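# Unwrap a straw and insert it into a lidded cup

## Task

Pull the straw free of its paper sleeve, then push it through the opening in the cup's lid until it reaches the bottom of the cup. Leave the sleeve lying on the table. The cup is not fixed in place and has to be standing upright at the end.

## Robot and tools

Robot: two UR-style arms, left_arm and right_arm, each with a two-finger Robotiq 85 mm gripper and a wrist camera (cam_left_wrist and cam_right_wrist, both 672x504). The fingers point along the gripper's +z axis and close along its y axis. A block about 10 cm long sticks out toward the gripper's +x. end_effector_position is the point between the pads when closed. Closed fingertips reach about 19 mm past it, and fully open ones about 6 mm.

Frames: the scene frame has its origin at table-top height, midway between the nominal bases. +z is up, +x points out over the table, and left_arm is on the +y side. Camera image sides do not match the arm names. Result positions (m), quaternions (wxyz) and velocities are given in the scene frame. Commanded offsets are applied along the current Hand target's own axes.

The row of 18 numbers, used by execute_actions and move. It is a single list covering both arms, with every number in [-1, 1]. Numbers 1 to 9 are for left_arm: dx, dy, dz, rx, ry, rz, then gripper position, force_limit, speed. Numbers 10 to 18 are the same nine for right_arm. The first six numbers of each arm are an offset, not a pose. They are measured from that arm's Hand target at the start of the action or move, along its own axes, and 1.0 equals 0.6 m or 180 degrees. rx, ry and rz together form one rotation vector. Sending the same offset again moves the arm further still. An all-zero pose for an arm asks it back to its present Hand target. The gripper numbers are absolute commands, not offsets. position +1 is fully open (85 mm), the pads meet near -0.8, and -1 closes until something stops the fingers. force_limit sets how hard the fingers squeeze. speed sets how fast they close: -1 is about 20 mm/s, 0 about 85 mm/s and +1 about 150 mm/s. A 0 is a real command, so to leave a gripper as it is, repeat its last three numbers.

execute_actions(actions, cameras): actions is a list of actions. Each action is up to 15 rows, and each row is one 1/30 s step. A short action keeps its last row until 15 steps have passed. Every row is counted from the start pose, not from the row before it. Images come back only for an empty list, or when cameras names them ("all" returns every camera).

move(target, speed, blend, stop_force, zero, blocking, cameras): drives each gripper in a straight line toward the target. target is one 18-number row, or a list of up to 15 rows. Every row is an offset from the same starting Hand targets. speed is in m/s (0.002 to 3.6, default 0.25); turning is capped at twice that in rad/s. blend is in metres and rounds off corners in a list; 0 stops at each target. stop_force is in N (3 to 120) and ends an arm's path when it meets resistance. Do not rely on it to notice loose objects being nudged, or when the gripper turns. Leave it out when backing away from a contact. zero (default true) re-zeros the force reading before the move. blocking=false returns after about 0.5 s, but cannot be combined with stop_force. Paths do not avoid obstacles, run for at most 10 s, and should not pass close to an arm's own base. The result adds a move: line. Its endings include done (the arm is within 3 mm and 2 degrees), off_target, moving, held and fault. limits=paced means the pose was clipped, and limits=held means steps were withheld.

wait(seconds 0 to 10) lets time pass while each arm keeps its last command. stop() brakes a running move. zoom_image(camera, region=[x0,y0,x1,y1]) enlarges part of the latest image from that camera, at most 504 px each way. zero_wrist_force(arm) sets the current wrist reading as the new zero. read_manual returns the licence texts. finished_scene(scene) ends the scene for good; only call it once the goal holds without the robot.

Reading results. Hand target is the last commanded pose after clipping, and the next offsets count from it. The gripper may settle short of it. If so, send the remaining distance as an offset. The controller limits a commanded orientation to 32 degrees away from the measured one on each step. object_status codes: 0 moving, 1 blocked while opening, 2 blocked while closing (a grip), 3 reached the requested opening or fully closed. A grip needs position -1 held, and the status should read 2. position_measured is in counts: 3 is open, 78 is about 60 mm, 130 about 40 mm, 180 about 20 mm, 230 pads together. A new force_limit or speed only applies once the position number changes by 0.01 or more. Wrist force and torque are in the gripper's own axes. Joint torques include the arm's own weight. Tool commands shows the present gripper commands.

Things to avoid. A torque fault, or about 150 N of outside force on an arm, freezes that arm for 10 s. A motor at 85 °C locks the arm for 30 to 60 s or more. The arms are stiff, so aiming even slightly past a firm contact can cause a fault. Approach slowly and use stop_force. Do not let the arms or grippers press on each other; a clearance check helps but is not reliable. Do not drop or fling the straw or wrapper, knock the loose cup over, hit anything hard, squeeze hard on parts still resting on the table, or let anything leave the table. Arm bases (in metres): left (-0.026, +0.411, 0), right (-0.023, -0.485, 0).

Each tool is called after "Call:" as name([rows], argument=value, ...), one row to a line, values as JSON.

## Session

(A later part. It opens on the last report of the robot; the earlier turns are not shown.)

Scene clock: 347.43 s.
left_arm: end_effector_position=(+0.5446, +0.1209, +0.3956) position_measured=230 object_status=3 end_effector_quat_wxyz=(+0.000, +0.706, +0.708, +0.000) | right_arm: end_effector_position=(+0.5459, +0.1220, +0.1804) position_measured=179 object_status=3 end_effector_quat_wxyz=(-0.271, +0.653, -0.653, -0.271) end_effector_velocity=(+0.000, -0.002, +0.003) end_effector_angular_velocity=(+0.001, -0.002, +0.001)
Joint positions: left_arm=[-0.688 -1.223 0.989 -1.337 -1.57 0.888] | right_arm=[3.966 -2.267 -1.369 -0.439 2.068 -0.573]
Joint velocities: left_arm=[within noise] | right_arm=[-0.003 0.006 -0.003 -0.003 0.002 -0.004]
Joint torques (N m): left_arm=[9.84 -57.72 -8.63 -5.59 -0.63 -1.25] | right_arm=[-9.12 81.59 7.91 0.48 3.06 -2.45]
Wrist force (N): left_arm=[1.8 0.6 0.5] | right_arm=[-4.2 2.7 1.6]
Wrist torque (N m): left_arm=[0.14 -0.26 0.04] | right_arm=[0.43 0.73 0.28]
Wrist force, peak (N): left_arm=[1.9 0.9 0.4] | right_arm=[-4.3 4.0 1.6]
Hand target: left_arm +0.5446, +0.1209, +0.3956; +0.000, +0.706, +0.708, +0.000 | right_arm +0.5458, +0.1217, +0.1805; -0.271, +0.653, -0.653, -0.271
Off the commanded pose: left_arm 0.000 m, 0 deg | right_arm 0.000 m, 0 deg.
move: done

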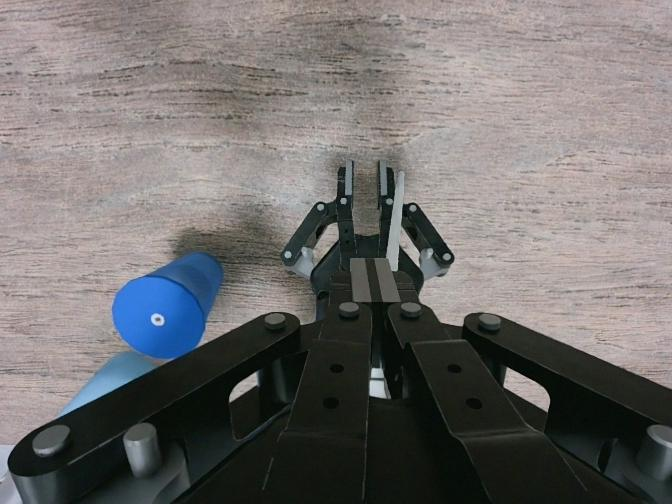

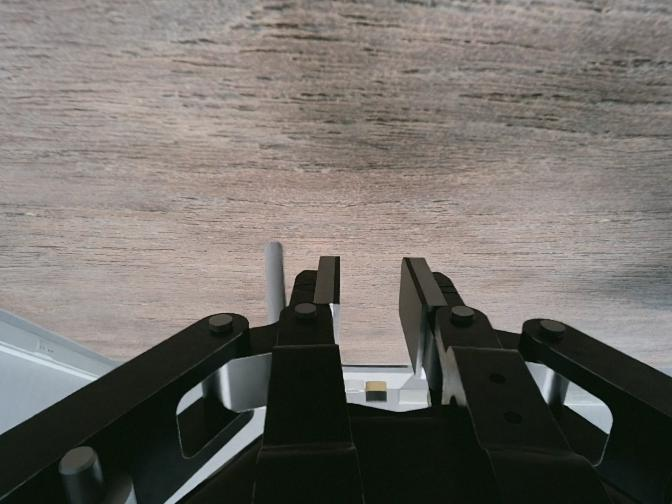

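Call:
wait(seconds=0, cameras=["all"])

Call:
wait(seconds=0.4, cameras=["cam_right_wrist"])

Scene clock: 351.47 s.
left_arm: end_effector_position=(+0.5446, +0.1209, +0.3956) position_measured=230 object_status=3 end_effector_quat_wxyz=(+0.000, +0.706, +0.708, +0.000) | right_arm: end_effector_position=(+0.5458, +0.1217, +0.1805) position_measured=179 object_status=3 end_effector_quat_wxyz=(-0.271, +0.653, -0.653, -0.271)
Joint positions: left_arm=[-0.688 -1.223 0.989 -1.337 -1.57 0.888] | right_arm=[3.965 -2.267 -1.369 -0.439 2.069 -0.573]
Joint torques (N m): left_arm=[10.13 -57.23 -8.36 -5.56 -0.52 -1.24] | right_arm=[-9.09 82.87 6.99 0.81 3.37 -2.36]
Wrist force (N): left_arm=[1.6 0.8 0.2] | right_arm=[-3.9 2.7 1.8]
Wrist torque (N m): left_arm=[0.17 -0.24 0.03] | right_arm=[0.44 0.69 0.28]
Wrist force, peak (N): left_arm=[2.0 0.7 0.3] | right_arm=[-4.1 2.7 2.1]
Hand target: left_arm +0.5446, +0.1209, +0.3956; +0.000, +0.706, +0.708, +0.000 | right_arm +0.5458, +0.1217, +0.1805; -0.271, +0.653, -0.653, -0.271
Tool commands: left_gripper/position=-1.0 left_gripper/force_limit=-0.6 left_gripper/speed=-1.0 right_gripper/position=-0.4 right_gripper/force_limit=-0.5 right_gripper/speed=-1.0
Off the commanded pose: left_arm 0.000 m, 0 deg | right_arm 0.000 m, 0 deg.

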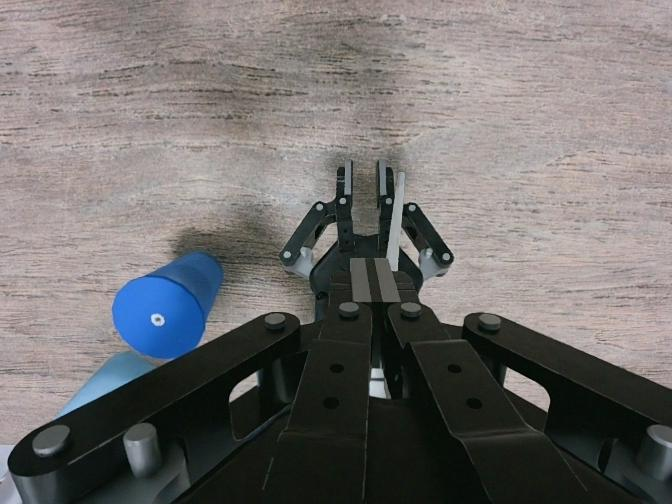

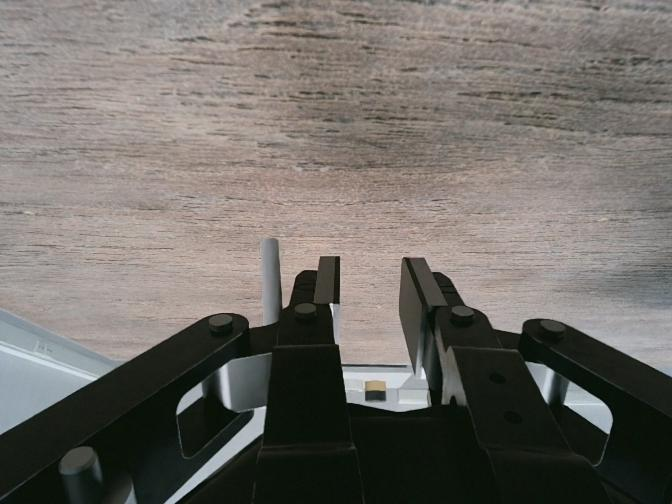

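Scene clock: 351.87 s.
left_arm: end_effector_position=(+0.5446, +0.1209, +0.3956) position_measured=230 object_status=3 end_effector_quat_wxyz=(+0.000, +0.706, +0.708, +0.000) | right_arm: end_effector_position=(+0.5458, +0.1217, +0.1805) position_measured=179 object_status=3 end_effector_quat_wxyz=(-0.271, +0.653, -0.653, -0.271)
Joint positions: left_arm=[-0.688 -1.223 0.989 -1.337 -1.57 0.888] | right_arm=[3.965 -2.267 -1.369 -0.439 2.069 -0.573]
Joint torques (N m): left_arm=[9.99 -57.44 -7.39 -5.54 -0.56 -1.15] | right_arm=[-9.5 82.81 6.91 0.84 3.37 -2.41]
Wrist force (N): left_arm=[1.7 0.5 0.3] | right_arm=[-3.8 2.8 2.0]
Wrist torque (N m): left_arm=[0.12 -0.25 0.04] | right_arm=[0.45 0.68 0.28]
Wrist force, peak (N): left_arm=[1.9 0.6 0.3] | right_arm=[-3.9 2.8 1.9]
Hand target: left_arm +0.5446, +0.1209, +0.3956; +0.000, +0.706, +0.708, +0.000 | right_arm +0.5458, +0.1217, +0.1805; -0.271, +0.653, -0.653, -0.271
Tool commands: left_gripper/position=-1.0 left_gripper/force_limit=-0.6 left_gripper/speed=-1.0 right_gripper/position=-0.4 right_gripper/force_limit=-0.5 right_gripper/speed=-1.0
Off the commanded pose: left_arm 0.000 m, 0 deg | right_arm 0.000 m, 0 deg.
wait: 0.40 s; at rest by 0.17 s
Images, in order (width x height): cam_right_wrist 672x504.

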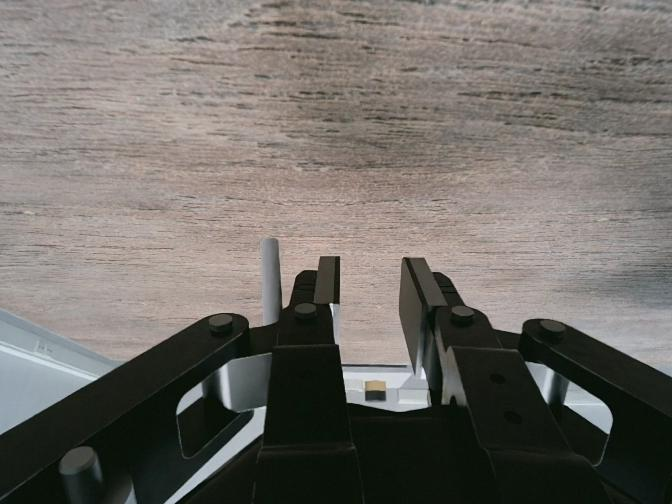

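Call:
move(target=[0,0,0,0,0,0,-1,-0.6,-1,0,0,-0.1,0,0,0,-0.3,-0.5,-1], speed=0.1, cameras=["cam_right_wrist"])

Call:
wait(seconds=0.3, cameras=["cam_right_wrist"])

Scene clock: 356.30 s.
left_arm: end_effector_position=(+0.5446, +0.1209, +0.3956) position_measured=230 object_status=3 end_effector_quat_wxyz=(+0.000, +0.706, +0.708, +0.000) | right_arm: end_effector_position=(+0.5457, +0.0791, +0.2230) position_measured=167 object_status=3 end_effector_quat_wxyz=(-0.271, +0.653, -0.653, -0.271) end_effector_velocity=(+0.000, +0.002, -0.002) end_effector_angular_velocity=(-0.001, +0.001, -0.002)
Joint positions: left_arm=[-0.688 -1.223 0.989 -1.337 -1.57 0.888] | right_arm=[3.922 -2.163 -1.423 -0.509 2.094 -0.613]
Joint velocities: left_arm=[within noise] | right_arm=[0.003 -0.005 0.003 0.003 -0.002 0.004]
Joint torques (N m): left_arm=[10.27 -56.59 -8.1 -5.27 -0.47 -1.25] | right_arm=[8.22 31.17 38.39 6.06 -1.59 1.91]
Wrist force (N): left_arm=[1.7 0.6 0.3] | right_arm=[-3.5 2.9 2.1]
Wrist torque (N m): left_arm=[0.14 -0.25 0.04] | right_arm=[0.48 0.65 0.37]
Wrist force, peak (N): left_arm=[1.9 0.7 0.6] | right_arm=[-5.7 4.9 3.6]
Hand target: left_arm +0.5446, +0.1209, +0.3956; +0.000, +0.706, +0.708, +0.000 | right_arm +0.5458, +0.0792, +0.2229; -0.271, +0.653, -0.653, -0.271
Off the commanded pose: left_arm 0.000 m, 0 deg | right_arm 0.000 m, 0 deg.
move: done
Images, in order (width x height): cam_right_wrist 672x504.

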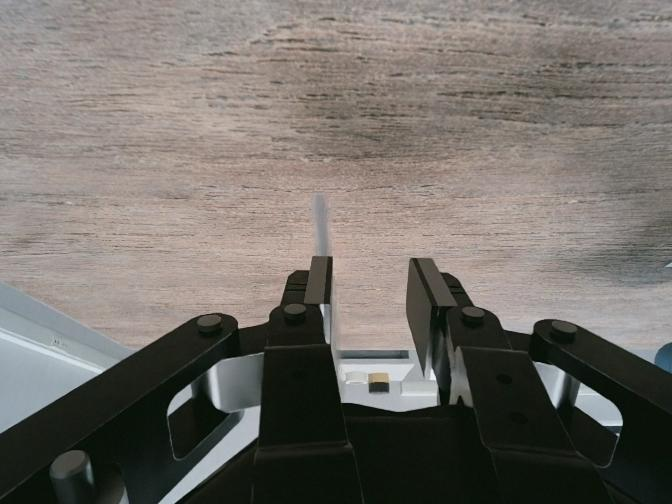

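Scene clock: 356.60 s.
left_arm: end_effector_position=(+0.5446, +0.1209, +0.3956) position_measured=230 object_status=3 end_effector_quat_wxyz=(+0.000, +0.706, +0.708, +0.000) | right_arm: end_effector_position=(+0.5458, +0.0792, +0.2229) position_measured=167 object_status=3 end_effector_quat_wxyz=(-0.271, +0.653, -0.653, -0.271)
Joint positions: left_arm=[-0.688 -1.223 0.989 -1.337 -1.57 0.888] | right_arm=[3.923 -2.163 -1.423 -0.509 2.094 -0.613]
Joint torques (N m): left_arm=[9.41 -57.35 -8.39 -5.52 -0.55 -1.13] | right_arm=[8.44 30.64 42.83 6.18 -1.88 1.85]
Wrist force (N): left_arm=[1.8 0.6 0.3] | right_arm=[-4.0 2.7 2.0]
Wrist torque (N m): left_arm=[0.13 -0.26 0.04] | right_arm=[0.45 0.70 0.36]
Wrist force, peak (N): left_arm=[1.9 0.6 0.2] | right_arm=[-4.0 2.9 2.0]
Hand target: left_arm +0.5446, +0.1209, +0.3956; +0.000, +0.706, +0.708, +0.000 | right_arm +0.5458, +0.0792, +0.2229; -0.271, +0.653, -0.653, -0.271
Tool commands: left_gripper/position=-1.0 left_gripper/force_limit=-0.6 left_gripper/speed=-1.0 right_gripper/position=-0.3 right_gripper/force_limit=-0.5 right_gripper/speed=-1.0
Off the commanded pose: left_arm 0.000 m, 0 deg | right_arm 0.000 m, 0 deg.
wait: 0.30 s; at rest by 0.17 s
Images, in order (width x height): cam_right_wrist 672x504.

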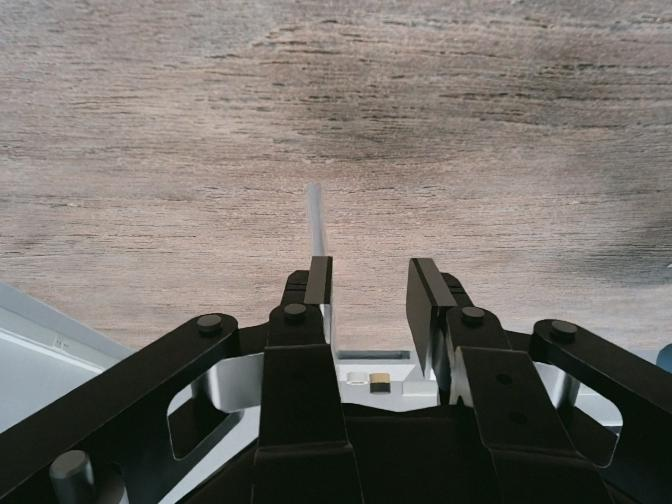

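Call:
wait(seconds=1.5, cameras=["cam_right_wrist"])

Call:
wait(seconds=0.4, cameras=["cam_right_wrist"])

Call:
zoom_image(camera="cam_right_wrist", region=[260, 120, 460, 320])

Scene clock: 360.03 s.
left_arm: end_effector_position=(+0.5446, +0.1209, +0.3956) position_measured=230 object_status=3 end_effector_quat_wxyz=(+0.000, +0.706, +0.708, +0.000) | right_arm: end_effector_position=(+0.5458, +0.0792, +0.2229) position_measured=167 object_status=3 end_effector_quat_wxyz=(-0.271, +0.653, -0.653, -0.271)
Joint positions: left_arm=[-0.688 -1.223 0.989 -1.337 -1.57 0.888] | right_arm=[3.923 -2.163 -1.423 -0.509 2.094 -0.613]
Joint torques (N m): left_arm=[9.78 -57.63 -8.91 -5.26 -0.29 -1.04] | right_arm=[8.65 30.67 42.8 5.98 -1.87 1.74]
Wrist force (N): left_arm=[1.7 0.7 0.3] | right_arm=[-3.8 3.0 1.9]
Wrist torque (N m): left_arm=[0.15 -0.24 0.04] | right_arm=[0.49 0.67 0.37]
Wrist force, peak (N): left_arm=[1.9 0.8 0.4] | right_arm=[-3.9 3.1 2.0]
Hand target: left_arm +0.5446, +0.1209, +0.3956; +0.000, +0.706, +0.708, +0.000 | right_arm +0.5458, +0.0792, +0.2229; -0.271, +0.653, -0.653, -0.271
Tool commands: left_gripper/position=-1.0 left_gripper/force_limit=-0.6 left_gripper/speed=-1.0 right_gripper/position=-0.3 right_gripper/force_limit=-0.5 right_gripper/speed=-1.0
Off the commanded pose: left_arm 0.000 m, 0 deg | right_arm 0.000 m, 0 deg.
wait: 1.50 s; at rest from the start
Images, in order (width x height): cam_right_wrist 672x504.

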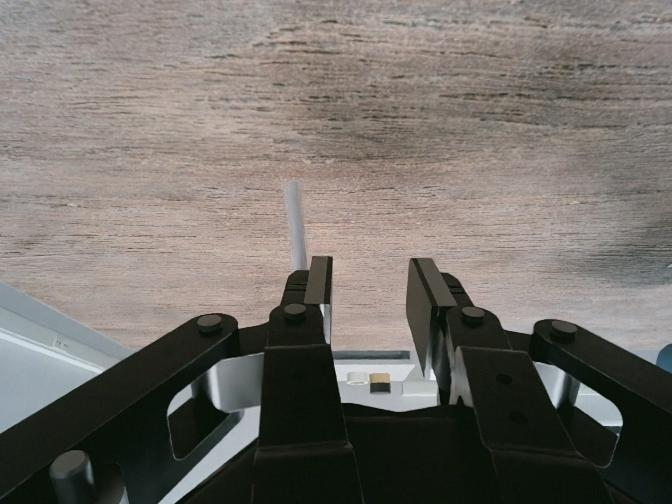

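Scene clock: 360.43 s.
left_arm: end_effector_position=(+0.5446, +0.1209, +0.3956) position_measured=230 object_status=3 end_effector_quat_wxyz=(+0.000, +0.706, +0.708, +0.000) | right_arm: end_effector_position=(+0.5458, +0.0792, +0.2229) position_measured=167 object_status=3 end_effector_quat_wxyz=(-0.271, +0.653, -0.653, -0.271)
Joint positions: left_arm=[-0.688 -1.223 0.989 -1.337 -1.57 0.888] | right_arm=[3.923 -2.163 -1.423 -0.509 2.094 -0.613]
Joint torques (N m): left_arm=[9.97 -57.43 -7.8 -5.4 -0.3 -1.11] | right_arm=[8.64 30.78 43.14 6.01 -1.79 1.77]
Wrist force (N): left_arm=[1.7 0.5 0.3] | right_arm=[-4.1 3.1 1.7]
Wrist torque (N m): left_arm=[0.13 -0.26 0.04] | right_arm=[0.51 0.71 0.37]
Wrist force, peak (N): left_arm=[1.9 0.8 0.3] | right_arm=[-4.1 2.9 1.9]
Hand target: left_arm +0.5446, +0.1209, +0.3956; +0.000, +0.706, +0.708, +0.000 | right_arm +0.5458, +0.0792, +0.2229; -0.271, +0.653, -0.653, -0.271
Tool commands: left_gripper/position=-1.0 left_gripper/force_limit=-0.6 left_gripper/speed=-1.0 right_gripper/position=-0.3 right_gripper/force_limit=-0.5 right_gripper/speed=-1.0
Off the commanded pose: left_arm 0.000 m, 0 deg | right_arm 0.000 m, 0 deg.
wait: 0.40 s; at rest by 0.17 s
Images, in order (width x height): cam_right_wrist 672x504.

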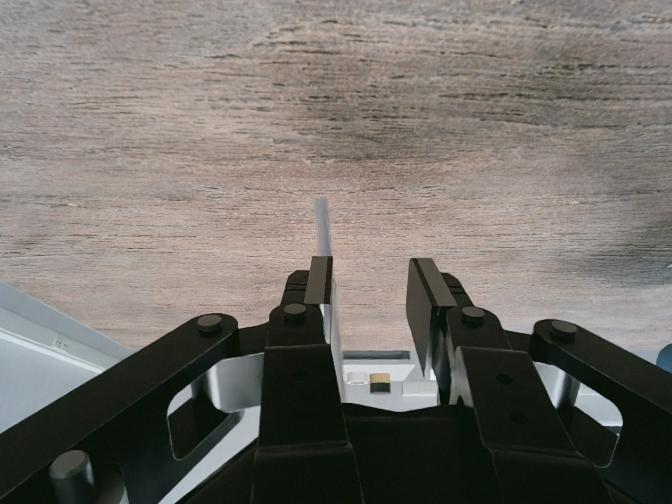

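Scaled by 2.520.

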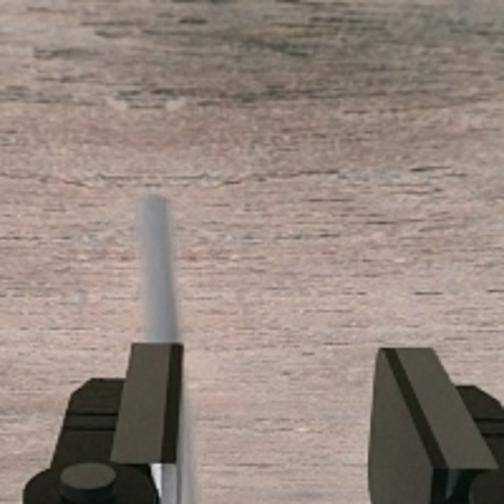

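Call:
move([
  [0,0,0,0,0,0,-1,-0.6,-1,0,-0.04,0,0,0,0,0.4,-0.5,-0.5],
  [0,0,0,0,0,0,-1,-0.6,-1,0,-0.04,0.1,0,0,0,0.4,-0.5,-0.5],
], speed=0.1, cameras=["all"])

Call:
zoom_image(camera="cam_left_wrist", region=[270, 120, 470, 320])

Scene clock: 366.23 s.
left_arm: end_effector_position=(+0.5446, +0.1209, +0.3956) position_measured=230 object_status=3 end_effector_quat_wxyz=(+0.000, +0.706, +0.708, +0.000) | right_arm: end_effector_position=(+0.5699, +0.1219, +0.1804) position_measured=78 object_status=3 end_effector_quat_wxyz=(-0.271, +0.653, -0.653, -0.271) end_effector_velocity=(+0.000, -0.002, +0.002) end_effector_angular_velocity=(+0.000, +0.000, +0.001)
Joint positions: left_arm=[-0.688 -1.223 0.989 -1.337 -1.57 0.888] | right_arm=[3.941 -2.307 -1.294 -0.484 2.083 -0.596]
Joint velocities: left_arm=[within noise] | right_arm=[-0.003 0.005 -0.003 -0.004 0.002 -0.004]
Joint torques (N m): left_arm=[9.9 -57.88 -8.73 -5.25 -0.22 -1.18] | right_arm=[-9.28 83.19 8.24 0.52 3.12 -2.59]
Wrist force (N): left_arm=[1.7 0.6 0.3] | right_arm=[-4.1 2.8 1.6]
Wrist torque (N m): left_arm=[0.13 -0.25 0.04] | right_arm=[0.47 0.70 0.26]
Wrist force, peak (N): left_arm=[1.9 0.8 0.2] | right_arm=[-5.8 4.6 3.1]
Hand target: left_arm +0.5446, +0.1209, +0.3956; +0.000, +0.706, +0.708, +0.000 | right_arm +0.5698, +0.1217, +0.1805; -0.271, +0.653, -0.653, -0.271
Off the commanded pose: left_arm 0.000 m, 0 deg | right_arm 0.000 m, 0 deg.
move: done

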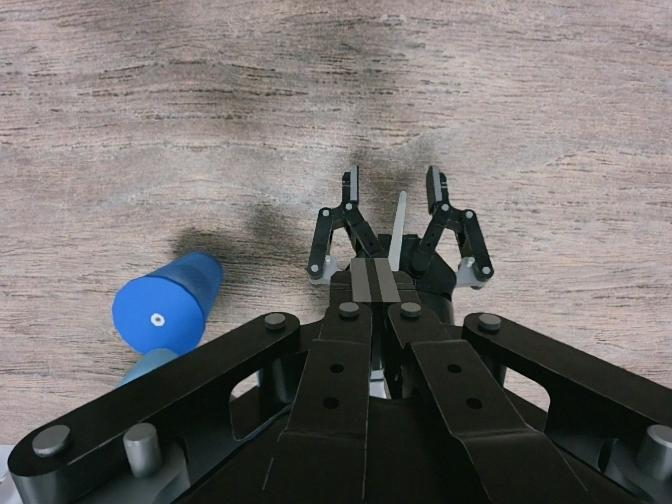

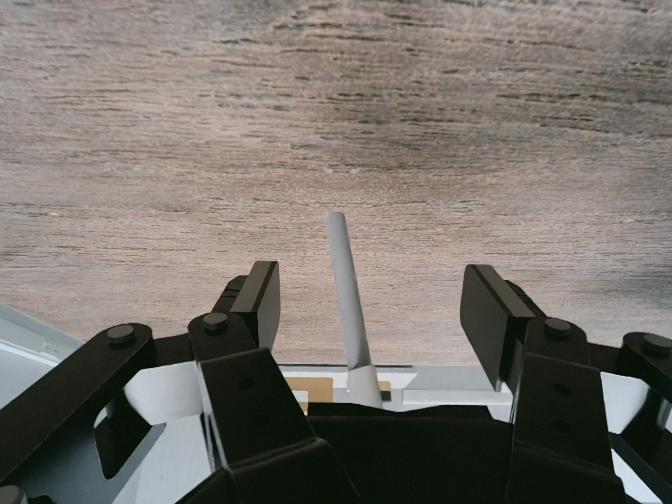

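Scaled by 2.520.

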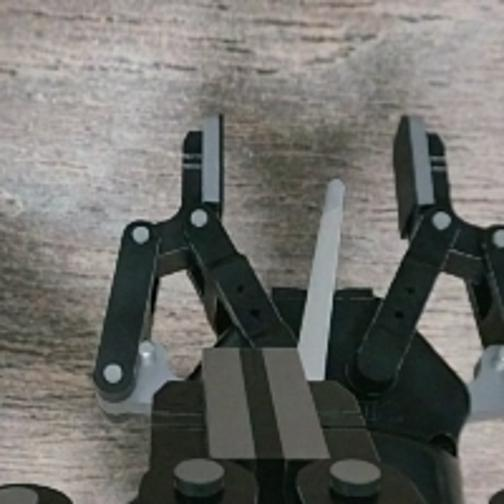

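Call:
zoom_image(camera="cam_right_wrist", region=[290, 190, 430, 400])

Scaled by 2.400.

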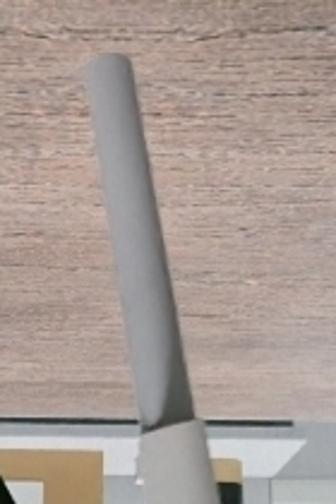

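Call:
move([
  [0,0,0,0,0,0,-1,-0.6,-1,0.005,-0.014,0.006,0,0,0,0.4,-0.5,-0.5],
  [0,0,0,0,0,0,-1,-0.6,-1,0.005,-0.014,0.006,0,0,0,-1,-0.4,-1],
], speed=0.1, cameras=["all"])

Call:
zoom_image(camera="cam_right_wrist", region=[270, 190, 430, 400])

Scene clock: 379.67 s.
left_arm: end_effector_position=(+0.5446, +0.1209, +0.3956) position_measured=230 object_status=3 end_effector_quat_wxyz=(+0.000, +0.706, +0.708, +0.000) | right_arm: end_effector_position=(+0.5782, +0.1222, +0.1759) position_measured=217 object_status=0 end_effector_quat_wxyz=(-0.271, +0.653, -0.653, -0.271)
Joint positions: left_arm=[-0.688 -1.223 0.989 -1.337 -1.57 0.888] | right_arm=[3.933 -2.327 -1.271 -0.492 2.088 -0.603]
Joint torques (N m): left_arm=[9.48 -56.91 -8.85 -4.96 0.41 -1.19] | right_arm=[9.12 82.31 9.09 5.58 -1.78 1.9]
Wrist force (N): left_arm=[1.6 1.6 0.8] | right_arm=[-4.4 4.0 1.5]
Wrist torque (N m): left_arm=[0.13 -0.25 0.02] | right_arm=[0.64 0.73 0.15]
Wrist force, peak (N): left_arm=[1.9 1.9 1.4] | right_arm=[-4.5 3.7 2.5]
Hand target: left_arm +0.5446, +0.1209, +0.3956; +0.000, +0.706, +0.708, +0.000 | right_arm +0.5782, +0.1222, +0.1759; -0.271, +0.653, -0.653, -0.271
Off the commanded pose: left_arm 0.000 m, 0 deg | right_arm 0.000 m, 0 deg.
move: done

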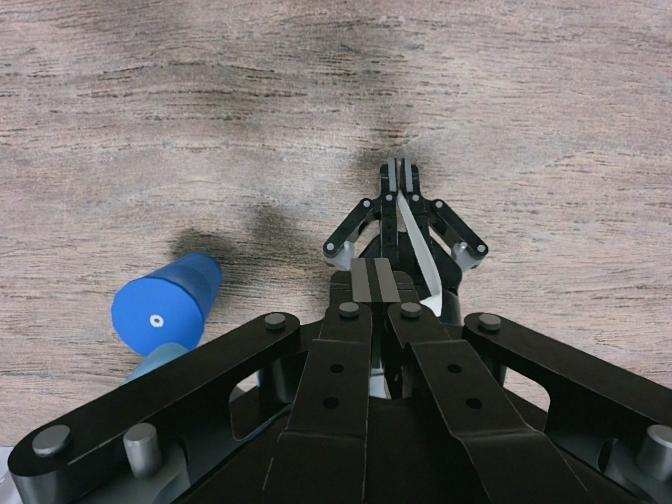

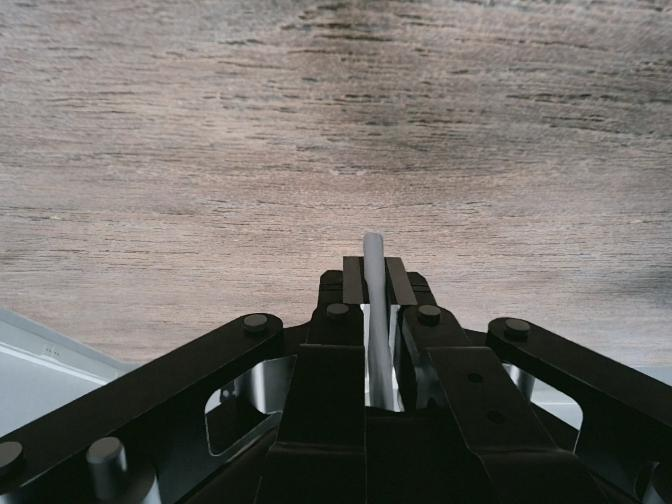

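Scaled by 2.400.

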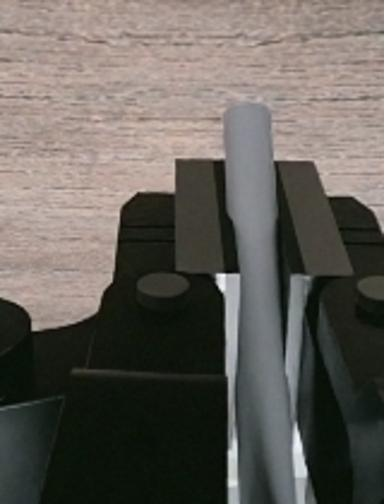

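Call:
move(target=[0,0.06,-0.1,0,0,0,-1,-0.6,-1,0,0,0,0,0,0,-1,-0.4,-1], speed=0.05, stop_force=25, cameras=["all"])

Call:
zoom_image(camera="cam_left_wrist", region=[270, 120, 520, 370])

Scene clock: 386.93 s.
left_arm: end_effector_position=(+0.5806, +0.1209, +0.4556) position_measured=230 object_status=3 end_effector_quat_wxyz=(+0.000, +0.706, +0.708, +0.000) | right_arm: end_effector_position=(+0.5782, +0.1222, +0.1759) position_measured=217 object_status=2 end_effector_quat_wxyz=(-0.271, +0.653, -0.653, -0.271)
Joint positions: left_arm=[-0.653 -1.048 0.566 -1.089 -1.57 0.922] | right_arm=[3.933 -2.327 -1.271 -0.492 2.088 -0.603]
Joint torques (N m): left_arm=[-7.28 -65.95 -6.12 -5.89 -1.39 -1.32] | right_arm=[8.43 38.06 8.81 5.65 -1.75 1.93]
Wrist force (N): left_arm=[1.6 0.5 0.9] | right_arm=[-4.2 2.9 1.8]
Wrist torque (N m): left_arm=[0.15 -0.22 0.04] | right_arm=[0.48 0.73 0.28]
Wrist force, peak (N): left_arm=[1.8 1.8 1.1] | right_arm=[-4.4 4.2 1.5]
Hand target: left_arm +0.5806, +0.1209, +0.4556; +0.000, +0.706, +0.708, +0.000 | right_arm +0.5782, +0.1222, +0.1759; -0.271, +0.653, -0.653, -0.271
Off the commanded pose: left_arm 0.000 m, 0 deg | right_arm 0.000 m, 0 deg.
move: done

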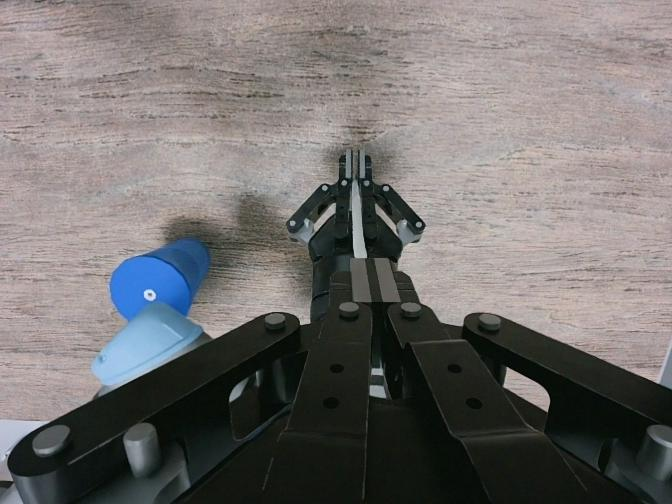

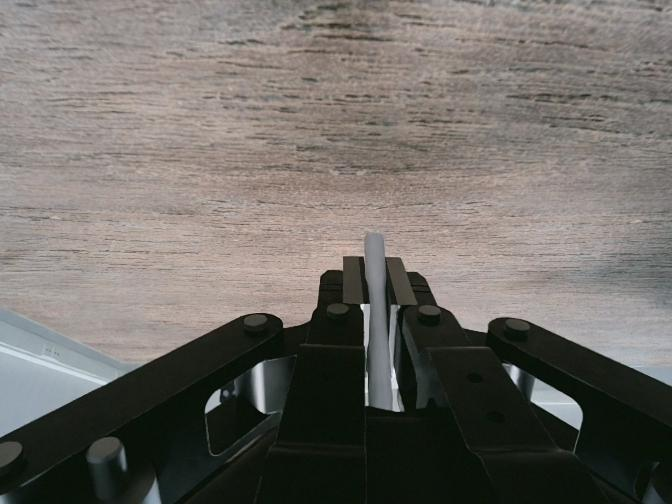

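Scaled by 2.016.

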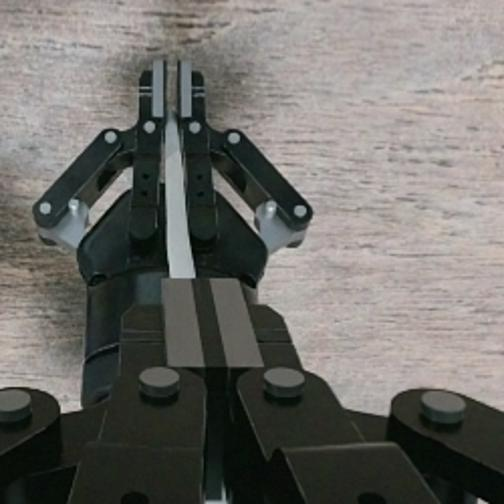

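Call:
move(target=[0,-0.0417,-0.0833,0,0,0,-1,-0.6,-1,0.0648,0.0417,0.0648,0,0,0,-1,-0.4,-1], speed=0.05, cameras=["all"])

Call:
zoom_image(camera="cam_left_wrist", region=[270, 120, 470, 320])

Scene clock: 400.67 s.
left_arm: end_effector_position=(+0.5555, +0.1207, +0.5056) position_measured=230 object_status=3 end_effector_quat_wxyz=(+0.000, +0.706, +0.708, +0.000) end_effector_velocity=(+0.001, +0.000, -0.001) end_effector_angular_velocity=(+0.000, -0.001, +0.000) | right_arm: end_effector_position=(+0.5531, +0.1223, +0.1205) position_measured=217 object_status=2 end_effector_quat_wxyz=(-0.271, +0.653, -0.653, -0.271)
Joint positions: left_arm=[-0.677 -1.007 0.345 -0.909 -1.57 0.898] | right_arm=[3.958 -2.353 -1.386 -0.339 2.073 -0.58]
Joint velocities: left_arm=[0.001 0 0.005 -0.006 0.001 0.001] | right_arm=[within noise]
Joint torques (N m): left_arm=[8.28 -46.68 -4.69 -5.83 1.24 0.74] | right_arm=[-8.26 63.22 39.65 0.7 -0.07 -0.51]
Wrist force (N): left_arm=[1.6 0.4 0.9] | right_arm=[-3.7 2.7 1.8]
Wrist torque (N m): left_arm=[0.10 -0.24 0.12] | right_arm=[0.46 0.69 0.28]
Wrist force, peak (N): left_arm=[1.3 0.7 2.3] | right_arm=[-4.9 2.7 1.3]
Hand target: left_arm +0.5556, +0.1208, +0.5056; +0.000, +0.706, +0.708, +0.000 | right_arm +0.5532, +0.1222, +0.1209; -0.271, +0.653, -0.653, -0.271
Off the commanded pose: left_arm 0.000 m, 0 deg | right_arm 0.000 m, 0 deg.
move: done

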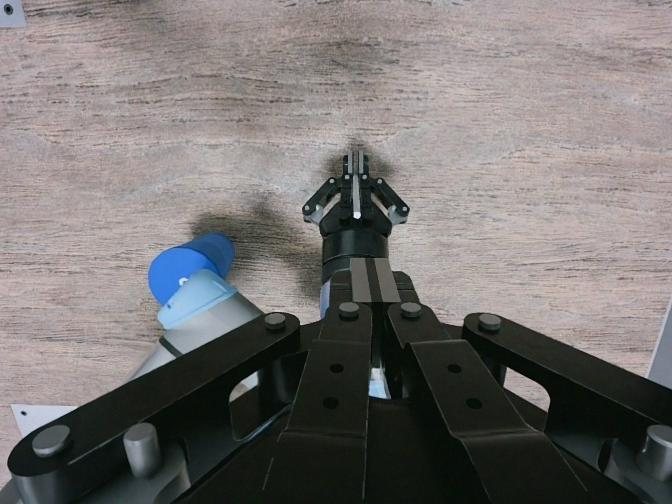

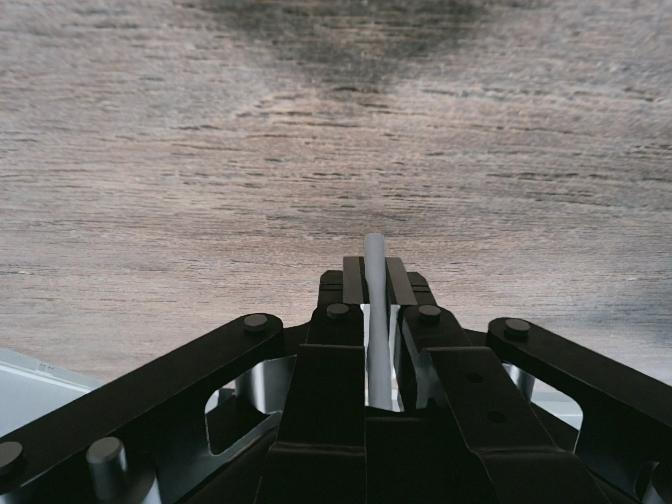

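Scaled by 2.520.

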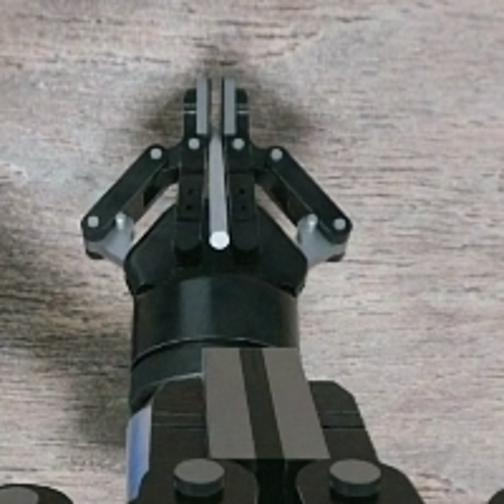

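Call:
zoom_image(camera="cam_left_wrist", region=[320, 240, 440, 420])

Scaled by 2.800.

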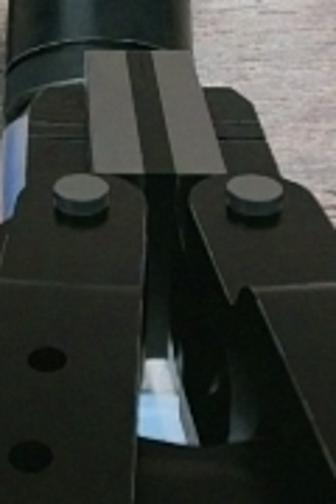

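Call:
move(target=[0.15,0,0,0,0,0,-1,-0.6,-1,0,0,0,0,0,0,-1,-0.4,-1], speed=0.08, cameras=["cam_left_wrist"])

Call:
zoom_image(camera="cam_left_wrist", region=[270, 160, 470, 400])

Scene clock: 408.13 s.
left_arm: end_effector_position=(+0.5553, +0.2110, +0.5058) position_measured=230 object_status=3 end_effector_quat_wxyz=(+0.000, +0.706, +0.708, +0.000) end_effector_velocity=(+0.000, -0.003, +0.001) end_effector_angular_velocity=(-0.002, -0.003, +0.000) | right_arm: end_effector_position=(+0.5532, +0.1222, +0.1209) position_measured=217 object_status=2 end_effector_quat_wxyz=(-0.271, +0.653, -0.653, -0.271)
Joint positions: left_arm=[-0.558 -1.16 0.594 -1.004 -1.57 1.018] | right_arm=[3.958 -2.353 -1.386 -0.339 2.073 -0.58]
Joint velocities: left_arm=[-0.003 0.003 -0.006 0 0 -0.004] | right_arm=[within noise]
Joint torques (N m): left_arm=[-6.93 -26.69 -36.03 -1.69 1.77 -1.7] | right_arm=[-9.57 84.87 41.37 0.56 3.2 -2.53]
Wrist force (N): left_arm=[1.7 0.4 -0.1] | right_arm=[-3.6 2.7 1.8]
Wrist torque (N m): left_arm=[0.09 -0.25 0.03] | right_arm=[0.46 0.67 0.28]
Wrist force, peak (N): left_arm=[-2.6 -1.5 0.7] | right_arm=[-3.9 3.0 1.9]
Hand target: left_arm +0.5553, +0.2108, +0.5057; +0.000, +0.706, +0.708, +0.000 | right_arm +0.5532, +0.1222, +0.1209; -0.271, +0.653, -0.653, -0.271
Off the commanded pose: left_arm 0.000 m, 0 deg | right_arm 0.000 m, 0 deg.
move: done
Images, in order (width x height): cam_left_wrist 672x504.

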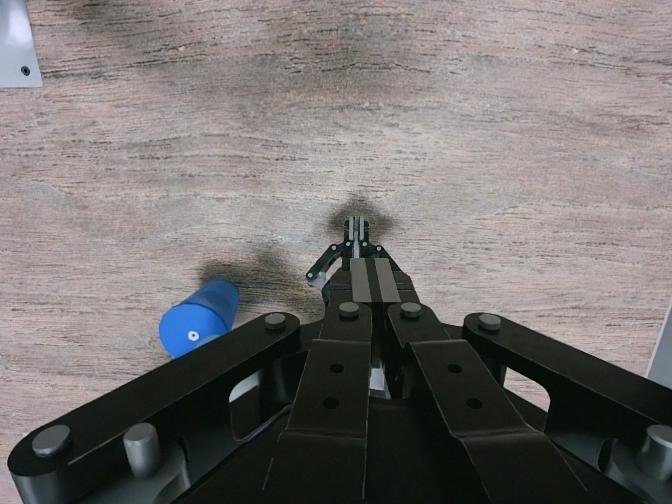

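Scaled by 2.100.

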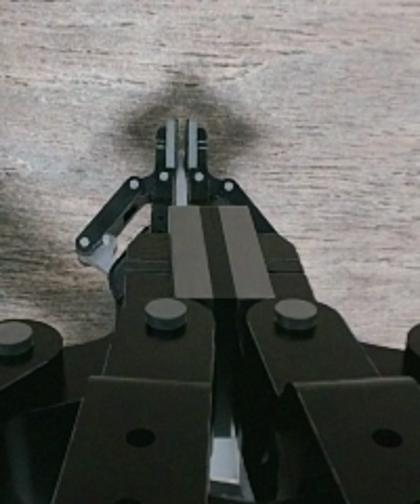

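Call:
move([
  [0.283,-0.258,0,0,0,0,-1,-0.6,-1,0,0,0,0,0,0,-1,-0.4,-1],
  [0.283,-0.258,0.72,0,0,0,-1,-0.6,-1,0,0,0,0,0,0,-1,-0.4,-1],
], speed=0.15, blend=[0.03, 0], cameras=["cam_left_wrist"])

Scene clock: 420.93 s.
left_arm: end_effector_position=(+0.4001, +0.3806, +0.0737) position_measured=230 object_status=3 end_effector_quat_wxyz=(+0.000, +0.706, +0.708, +0.000) | right_arm: end_effector_position=(+0.5532, +0.1222, +0.1209) position_measured=217 object_status=2 end_effector_quat_wxyz=(-0.271, +0.653, -0.653, -0.271)
Joint positions: left_arm=[-0.397 -1.548 2.261 -2.284 -1.57 1.179] | right_arm=[3.958 -2.353 -1.386 -0.339 2.073 -0.58]
Joint torques (N m): left_arm=[9.76 -28.35 -34.15 -3 1.7 2.05] | right_arm=[-9.05 81.39 40.91 0.65 3.15 -2.18]
Wrist force (N): left_arm=[1.6 0.4 0.3] | right_arm=[-3.8 2.8 1.9]
Wrist torque (N m): left_arm=[0.10 -0.24 0.02] | right_arm=[0.47 0.70 0.28]
Wrist force, peak (N): left_arm=[1.9 0.3 2.6] | right_arm=[-3.8 2.9 2.2]
Hand target: left_arm +0.4002, +0.3805, +0.0737; +0.000, +0.706, +0.708, +0.000 | right_arm +0.5532, +0.1222, +0.1209; -0.271, +0.653, -0.653, -0.271
Off the commanded pose: left_arm 0.000 m, 0 deg | right_arm 0.000 m, 0 deg.
move: done
Images, in order (width x height): cam_left_wrist 672x504.

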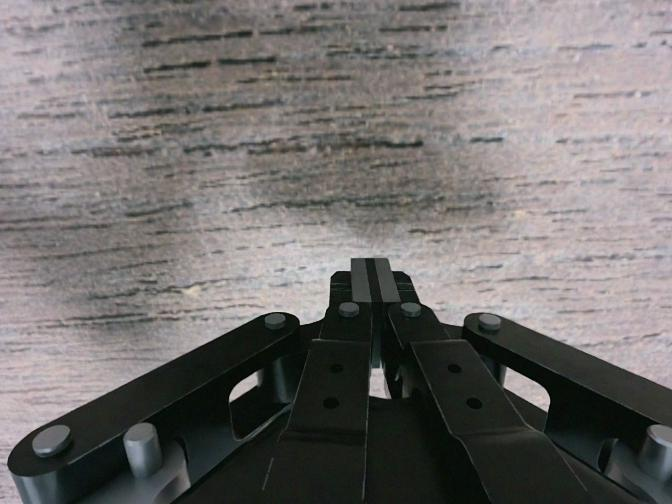

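Call:
move(target=[0,0,0.09,0,0,0,-1,-0.6,-1,0,0,0,0,0,0,-1,-0.4,-1], speed=0.04, stop_force=5)

Call:
move([
  [0,0,-0.002,0,0,0,-1,-0.6,-1,0,0,0,0,0,0,-1,-0.4,-1],
  [0,0,-0.002,0,0,0,-0.2,-0.6,-0.5,0,0,0,0,0,0,-1,-0.4,-1],
  [0,0,-0.25,0,0,0,-0.2,-0.6,-0.5,0,0,0,0,0,0,-1,-0.4,-1],
  [0,0,-0.5,0,0,0,-0.2,-0.6,-0.5,0,0,0,0,0,0,-1,-0.4,-1],
], speed=[0.02, 0.05, 0.1, 0.2], blend=[0, 0, 0.02, 0], cameras=["cam_left_wrist"])

Scene clock: 426.40 s.
left_arm: end_effector_position=(+0.4001, +0.3805, +0.0271) position_measured=230 object_status=3 end_effector_quat_wxyz=(+0.000, +0.706, +0.708, +0.000) | right_arm: end_effector_position=(+0.5532, +0.1222, +0.1209) position_measured=217 object_status=2 end_effector_quat_wxyz=(-0.271, +0.653, -0.653, -0.271)
Joint positions: left_arm=[-0.397 -1.444 2.315 -2.442 -1.57 1.179] | right_arm=[3.958 -2.353 -1.386 -0.339 2.073 -0.58]
Joint torques (N m): left_arm=[4.09 -11.15 -31.46 -5.67 -1.11 1.09] | right_arm=[-8.55 79.71 41.08 0.79 3.07 -2.12]
Wrist force (N): left_arm=[1.5 0.7 -0.5] | right_arm=[-3.8 2.8 1.9]
Wrist torque (N m): left_arm=[0.14 -0.25 0.02] | right_arm=[0.48 0.69 0.28]
Wrist force, peak (N): left_arm=[0.8 6.2 -15.1] | right_arm=[-3.8 3.0 2.1]
Hand target: left_arm +0.4001, +0.3805, +0.0271; +0.000, +0.706, +0.708, +0.000 (not the last commanded pose) | right_arm +0.5532, +0.1222, +0.1209; -0.271, +0.653, -0.653, -0.271
Off the commanded pose: left_arm 0.007 m, 0 deg | right_arm 0.000 m, 0 deg.
move: contact (left_arm)

Scene clock: 430.63 s.
left_arm: end_effector_position=(+0.4001, +0.3803, +0.3271) position_measured=154 object_status=3 end_effector_quat_wxyz=(+0.000, +0.706, +0.708, +0.000) | right_arm: end_effector_position=(+0.5532, +0.1222, +0.1209) position_measured=217 object_status=2 end_effector_quat_wxyz=(-0.271, +0.653, -0.653, -0.271)
Joint positions: left_arm=[-0.397 -1.774 1.761 -1.557 -1.57 1.178] | right_arm=[3.958 -2.353 -1.386 -0.339 2.073 -0.58]
Joint torques (N m): left_arm=[-5.25 -5.48 -20.2 -2.53 0.27 -1.41] | right_arm=[-9.03 77.45 40.66 0.75 3.16 -1.8]
Wrist force (N): left_arm=[1.6 0.5 0.2] | right_arm=[-3.7 2.9 2.1]
Wrist torque (N m): left_arm=[0.12 -0.25 0.02] | right_arm=[0.49 0.67 0.28]
Wrist force, peak (N): left_arm=[1.9 0.4 -2.3] | right_arm=[-3.9 3.0 2.0]
Hand target: left_arm +0.4001, +0.3803, +0.3271; +0.000, +0.706, +0.708, +0.000 | right_arm +0.5532, +0.1222, +0.1209; -0.271, +0.653, -0.653, -0.271
Off the commanded pose: left_arm 0.000 m, 0 deg | right_arm 0.000 m, 0 deg.
move: done
Images, in order (width x height): cam_left_wrist 672x504.

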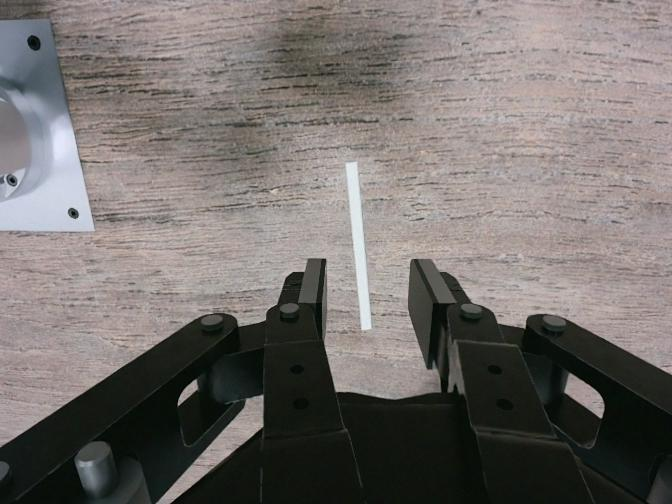

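Call:
move([
  [0,0,-0.19,0,0,0,-0.2,-0.6,-0.5,0,0,0,0,0,0,-1,-0.4,-1],
  [-0.47,0.274,-0.19,0,0,0,-0.2,-0.6,-0.5,0,0,0,0,0,0,-1,-0.4,-1],
], speed=0.18, blend=[0.04, 0], cameras=["cam_left_wrist"])

Call:
zoom_image(camera="cam_left_wrist", region=[270, 140, 470, 340])

Scene clock: 443.43 s.
left_arm: end_effector_position=(+0.5652, +0.0987, +0.4409) position_measured=154 object_status=3 end_effector_quat_wxyz=(+0.000, +0.706, +0.708, +0.000) | right_arm: end_effector_position=(+0.5532, +0.1222, +0.1209) position_measured=217 object_status=2 end_effector_quat_wxyz=(-0.271, +0.653, -0.653, -0.271)
Joint positions: left_arm=[-0.694 -1.088 0.671 -1.153 -1.57 0.881] | right_arm=[3.958 -2.353 -1.386 -0.339 2.073 -0.58]
Joint torques (N m): left_arm=[8.45 -56.62 -18.59 -5.84 -1.38 1.3] | right_arm=[-8.58 75.23 40.21 0.86 3.14 -1.66]
Wrist force (N): left_arm=[1.4 0.5 0.5] | right_arm=[-3.7 2.8 2.0]
Wrist torque (N m): left_arm=[0.12 -0.20 0.11] | right_arm=[0.47 0.69 0.28]
Wrist force, peak (N): left_arm=[3.8 -0.1 -0.3] | right_arm=[-4.0 3.0 1.9]
Hand target: left_arm +0.5652, +0.0987, +0.4410; +0.000, +0.706, +0.708, +0.000 | right_arm +0.5532, +0.1222, +0.1209; -0.271, +0.653, -0.653, -0.271
Off the commanded pose: left_arm 0.000 m, 0 deg | right_arm 0.000 m, 0 deg.
move: done
Images, in order (width x height): cam_left_wrist 672x504.

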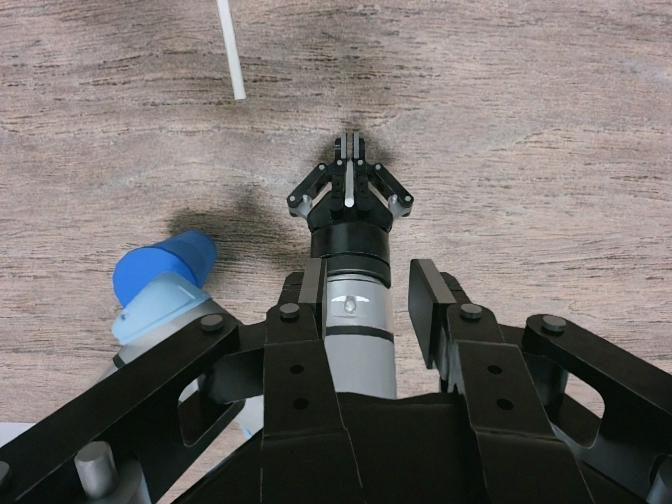

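Scaled by 2.520.

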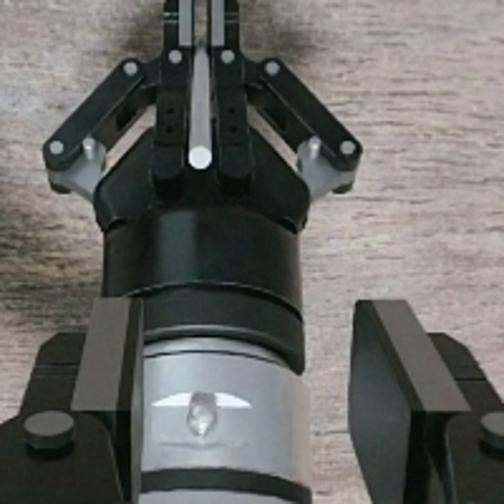

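Call:
move(target=[0.006,-0.005,0.175,0,0,0,-0.35,-0.6,-0.5,0,0,0,0,0,0,-1,-0.4,-1], speed=0.12, cameras=["cam_left_wrist"])

Call:
zoom_image(camera="cam_left_wrist", region=[270, 140, 470, 340])

Scene clock: 455.70 s.
left_arm: end_effector_position=(+0.5622, +0.1024, +0.3362) position_measured=173 object_status=3 end_effector_quat_wxyz=(+0.000, +0.706, +0.708, +0.000) | right_arm: end_effector_position=(+0.5532, +0.1222, +0.1209) position_measured=217 object_status=2 end_effector_quat_wxyz=(-0.271, +0.653, -0.653, -0.271)
Joint positions: left_arm=[-0.693 -1.183 1.088 -1.476 -1.57 0.883] | right_arm=[3.958 -2.353 -1.386 -0.339 2.073 -0.58]
Joint torques (N m): left_arm=[4.9 -28.05 -35.32 -1.33 1.71 0.38] | right_arm=[-8.69 73.34 40.36 0.87 3.08 -1.49]
Wrist force (N): left_arm=[1.8 0.6 0.5] | right_arm=[-3.7 2.8 2.2]
Wrist torque (N m): left_arm=[0.13 -0.26 0.11] | right_arm=[0.47 0.69 0.28]
Wrist force, peak (N): left_arm=[1.6 0.4 2.9] | right_arm=[-4.0 2.9 2.1]
Hand target: left_arm +0.5622, +0.1024, +0.3360; +0.000, +0.706, +0.708, +0.000 | right_arm +0.5532, +0.1222, +0.1209; -0.271, +0.653, -0.653, -0.271
Off the commanded pose: left_arm 0.000 m, 0 deg | right_arm 0.000 m, 0 deg.
move: done
Images, in order (width x height): cam_left_wrist 672x504.

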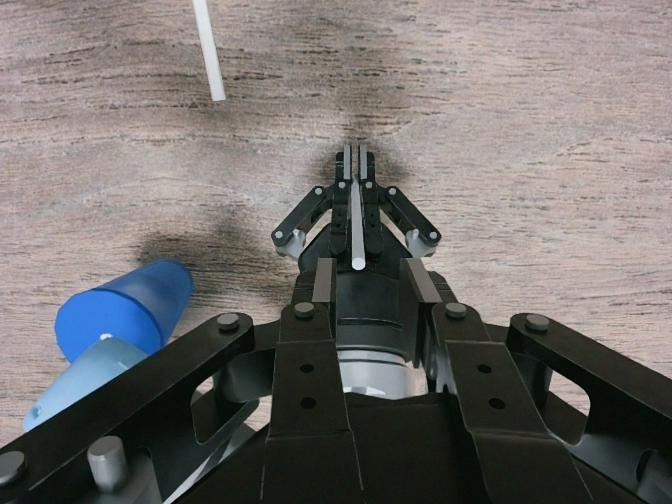

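Scaled by 2.520.

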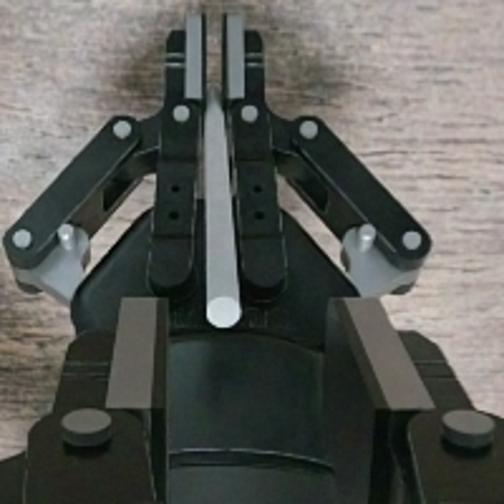

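Call:
move(target=[-0.005,-0.003,0.083,0,0,0,-0.45,-0.6,-0.5,0,0,0,0,0,0,-1,-0.4,-1], speed=0.06, stop_force=8, cameras=["all"])

Call:
zoom_image(camera="cam_left_wrist", region=[290, 200, 450, 420])

Scene clock: 461.73 s.
left_arm: end_effector_position=(+0.5604, +0.0993, +0.2862) position_measured=186 object_status=3 end_effector_quat_wxyz=(+0.000, +0.706, +0.708, +0.000) | right_arm: end_effector_position=(+0.5532, +0.1222, +0.1209) position_measured=217 object_status=2 end_effector_quat_wxyz=(-0.271, +0.653, -0.653, -0.271)
Joint positions: left_arm=[-0.698 -1.187 1.221 -1.605 -1.57 0.877] | right_arm=[3.958 -2.353 -1.386 -0.339 2.073 -0.58]
Joint torques (N m): left_arm=[7.28 -25.74 -42.33 0.16 0.26 0.95] | right_arm=[-8.96 71.19 40.32 0.92 3.04 -1.5]
Wrist force (N): left_arm=[1.7 0.7 0.4] | right_arm=[-3.8 2.9 1.9]
Wrist torque (N m): left_arm=[0.16 -0.27 0.11] | right_arm=[0.49 0.70 0.28]
Wrist force, peak (N): left_arm=[1.8 0.8 1.2] | right_arm=[-3.8 3.1 2.2]
Hand target: left_arm +0.5604, +0.0994, +0.2862; +0.000, +0.706, +0.708, +0.000 | right_arm +0.5532, +0.1222, +0.1209; -0.271, +0.653, -0.653, -0.271
Off the commanded pose: left_arm 0.000 m, 0 deg | right_arm 0.000 m, 0 deg.
move: done

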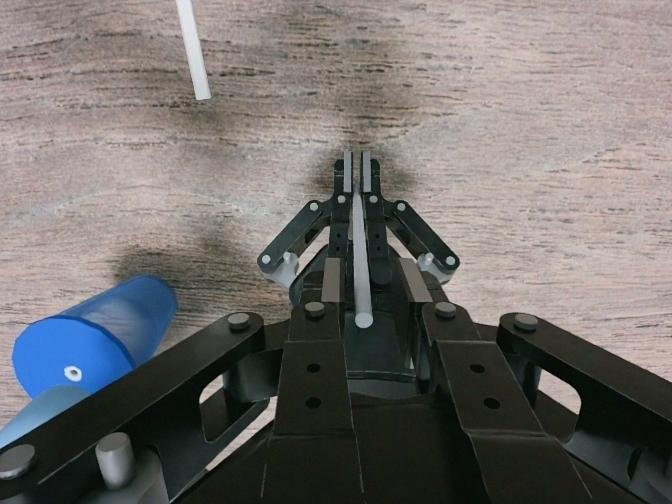

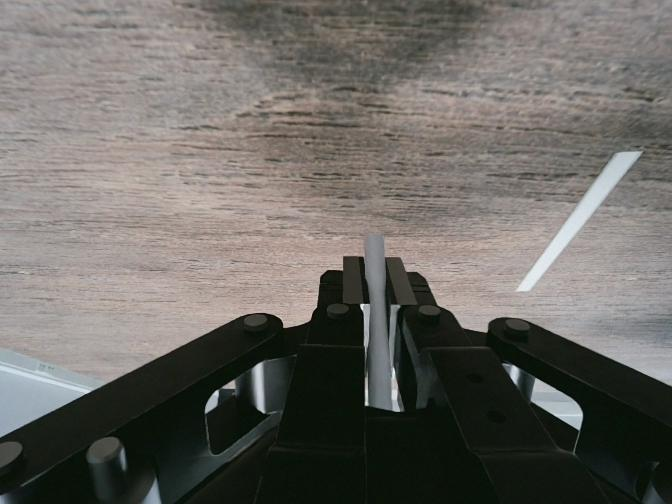

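Scaled by 2.291.

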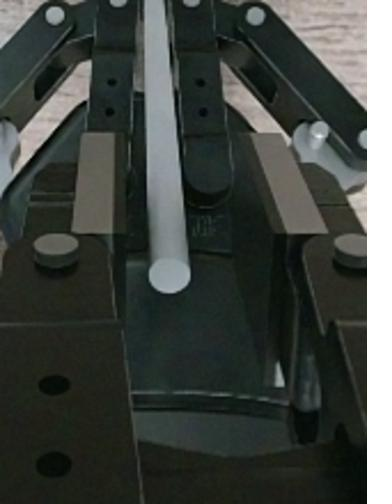

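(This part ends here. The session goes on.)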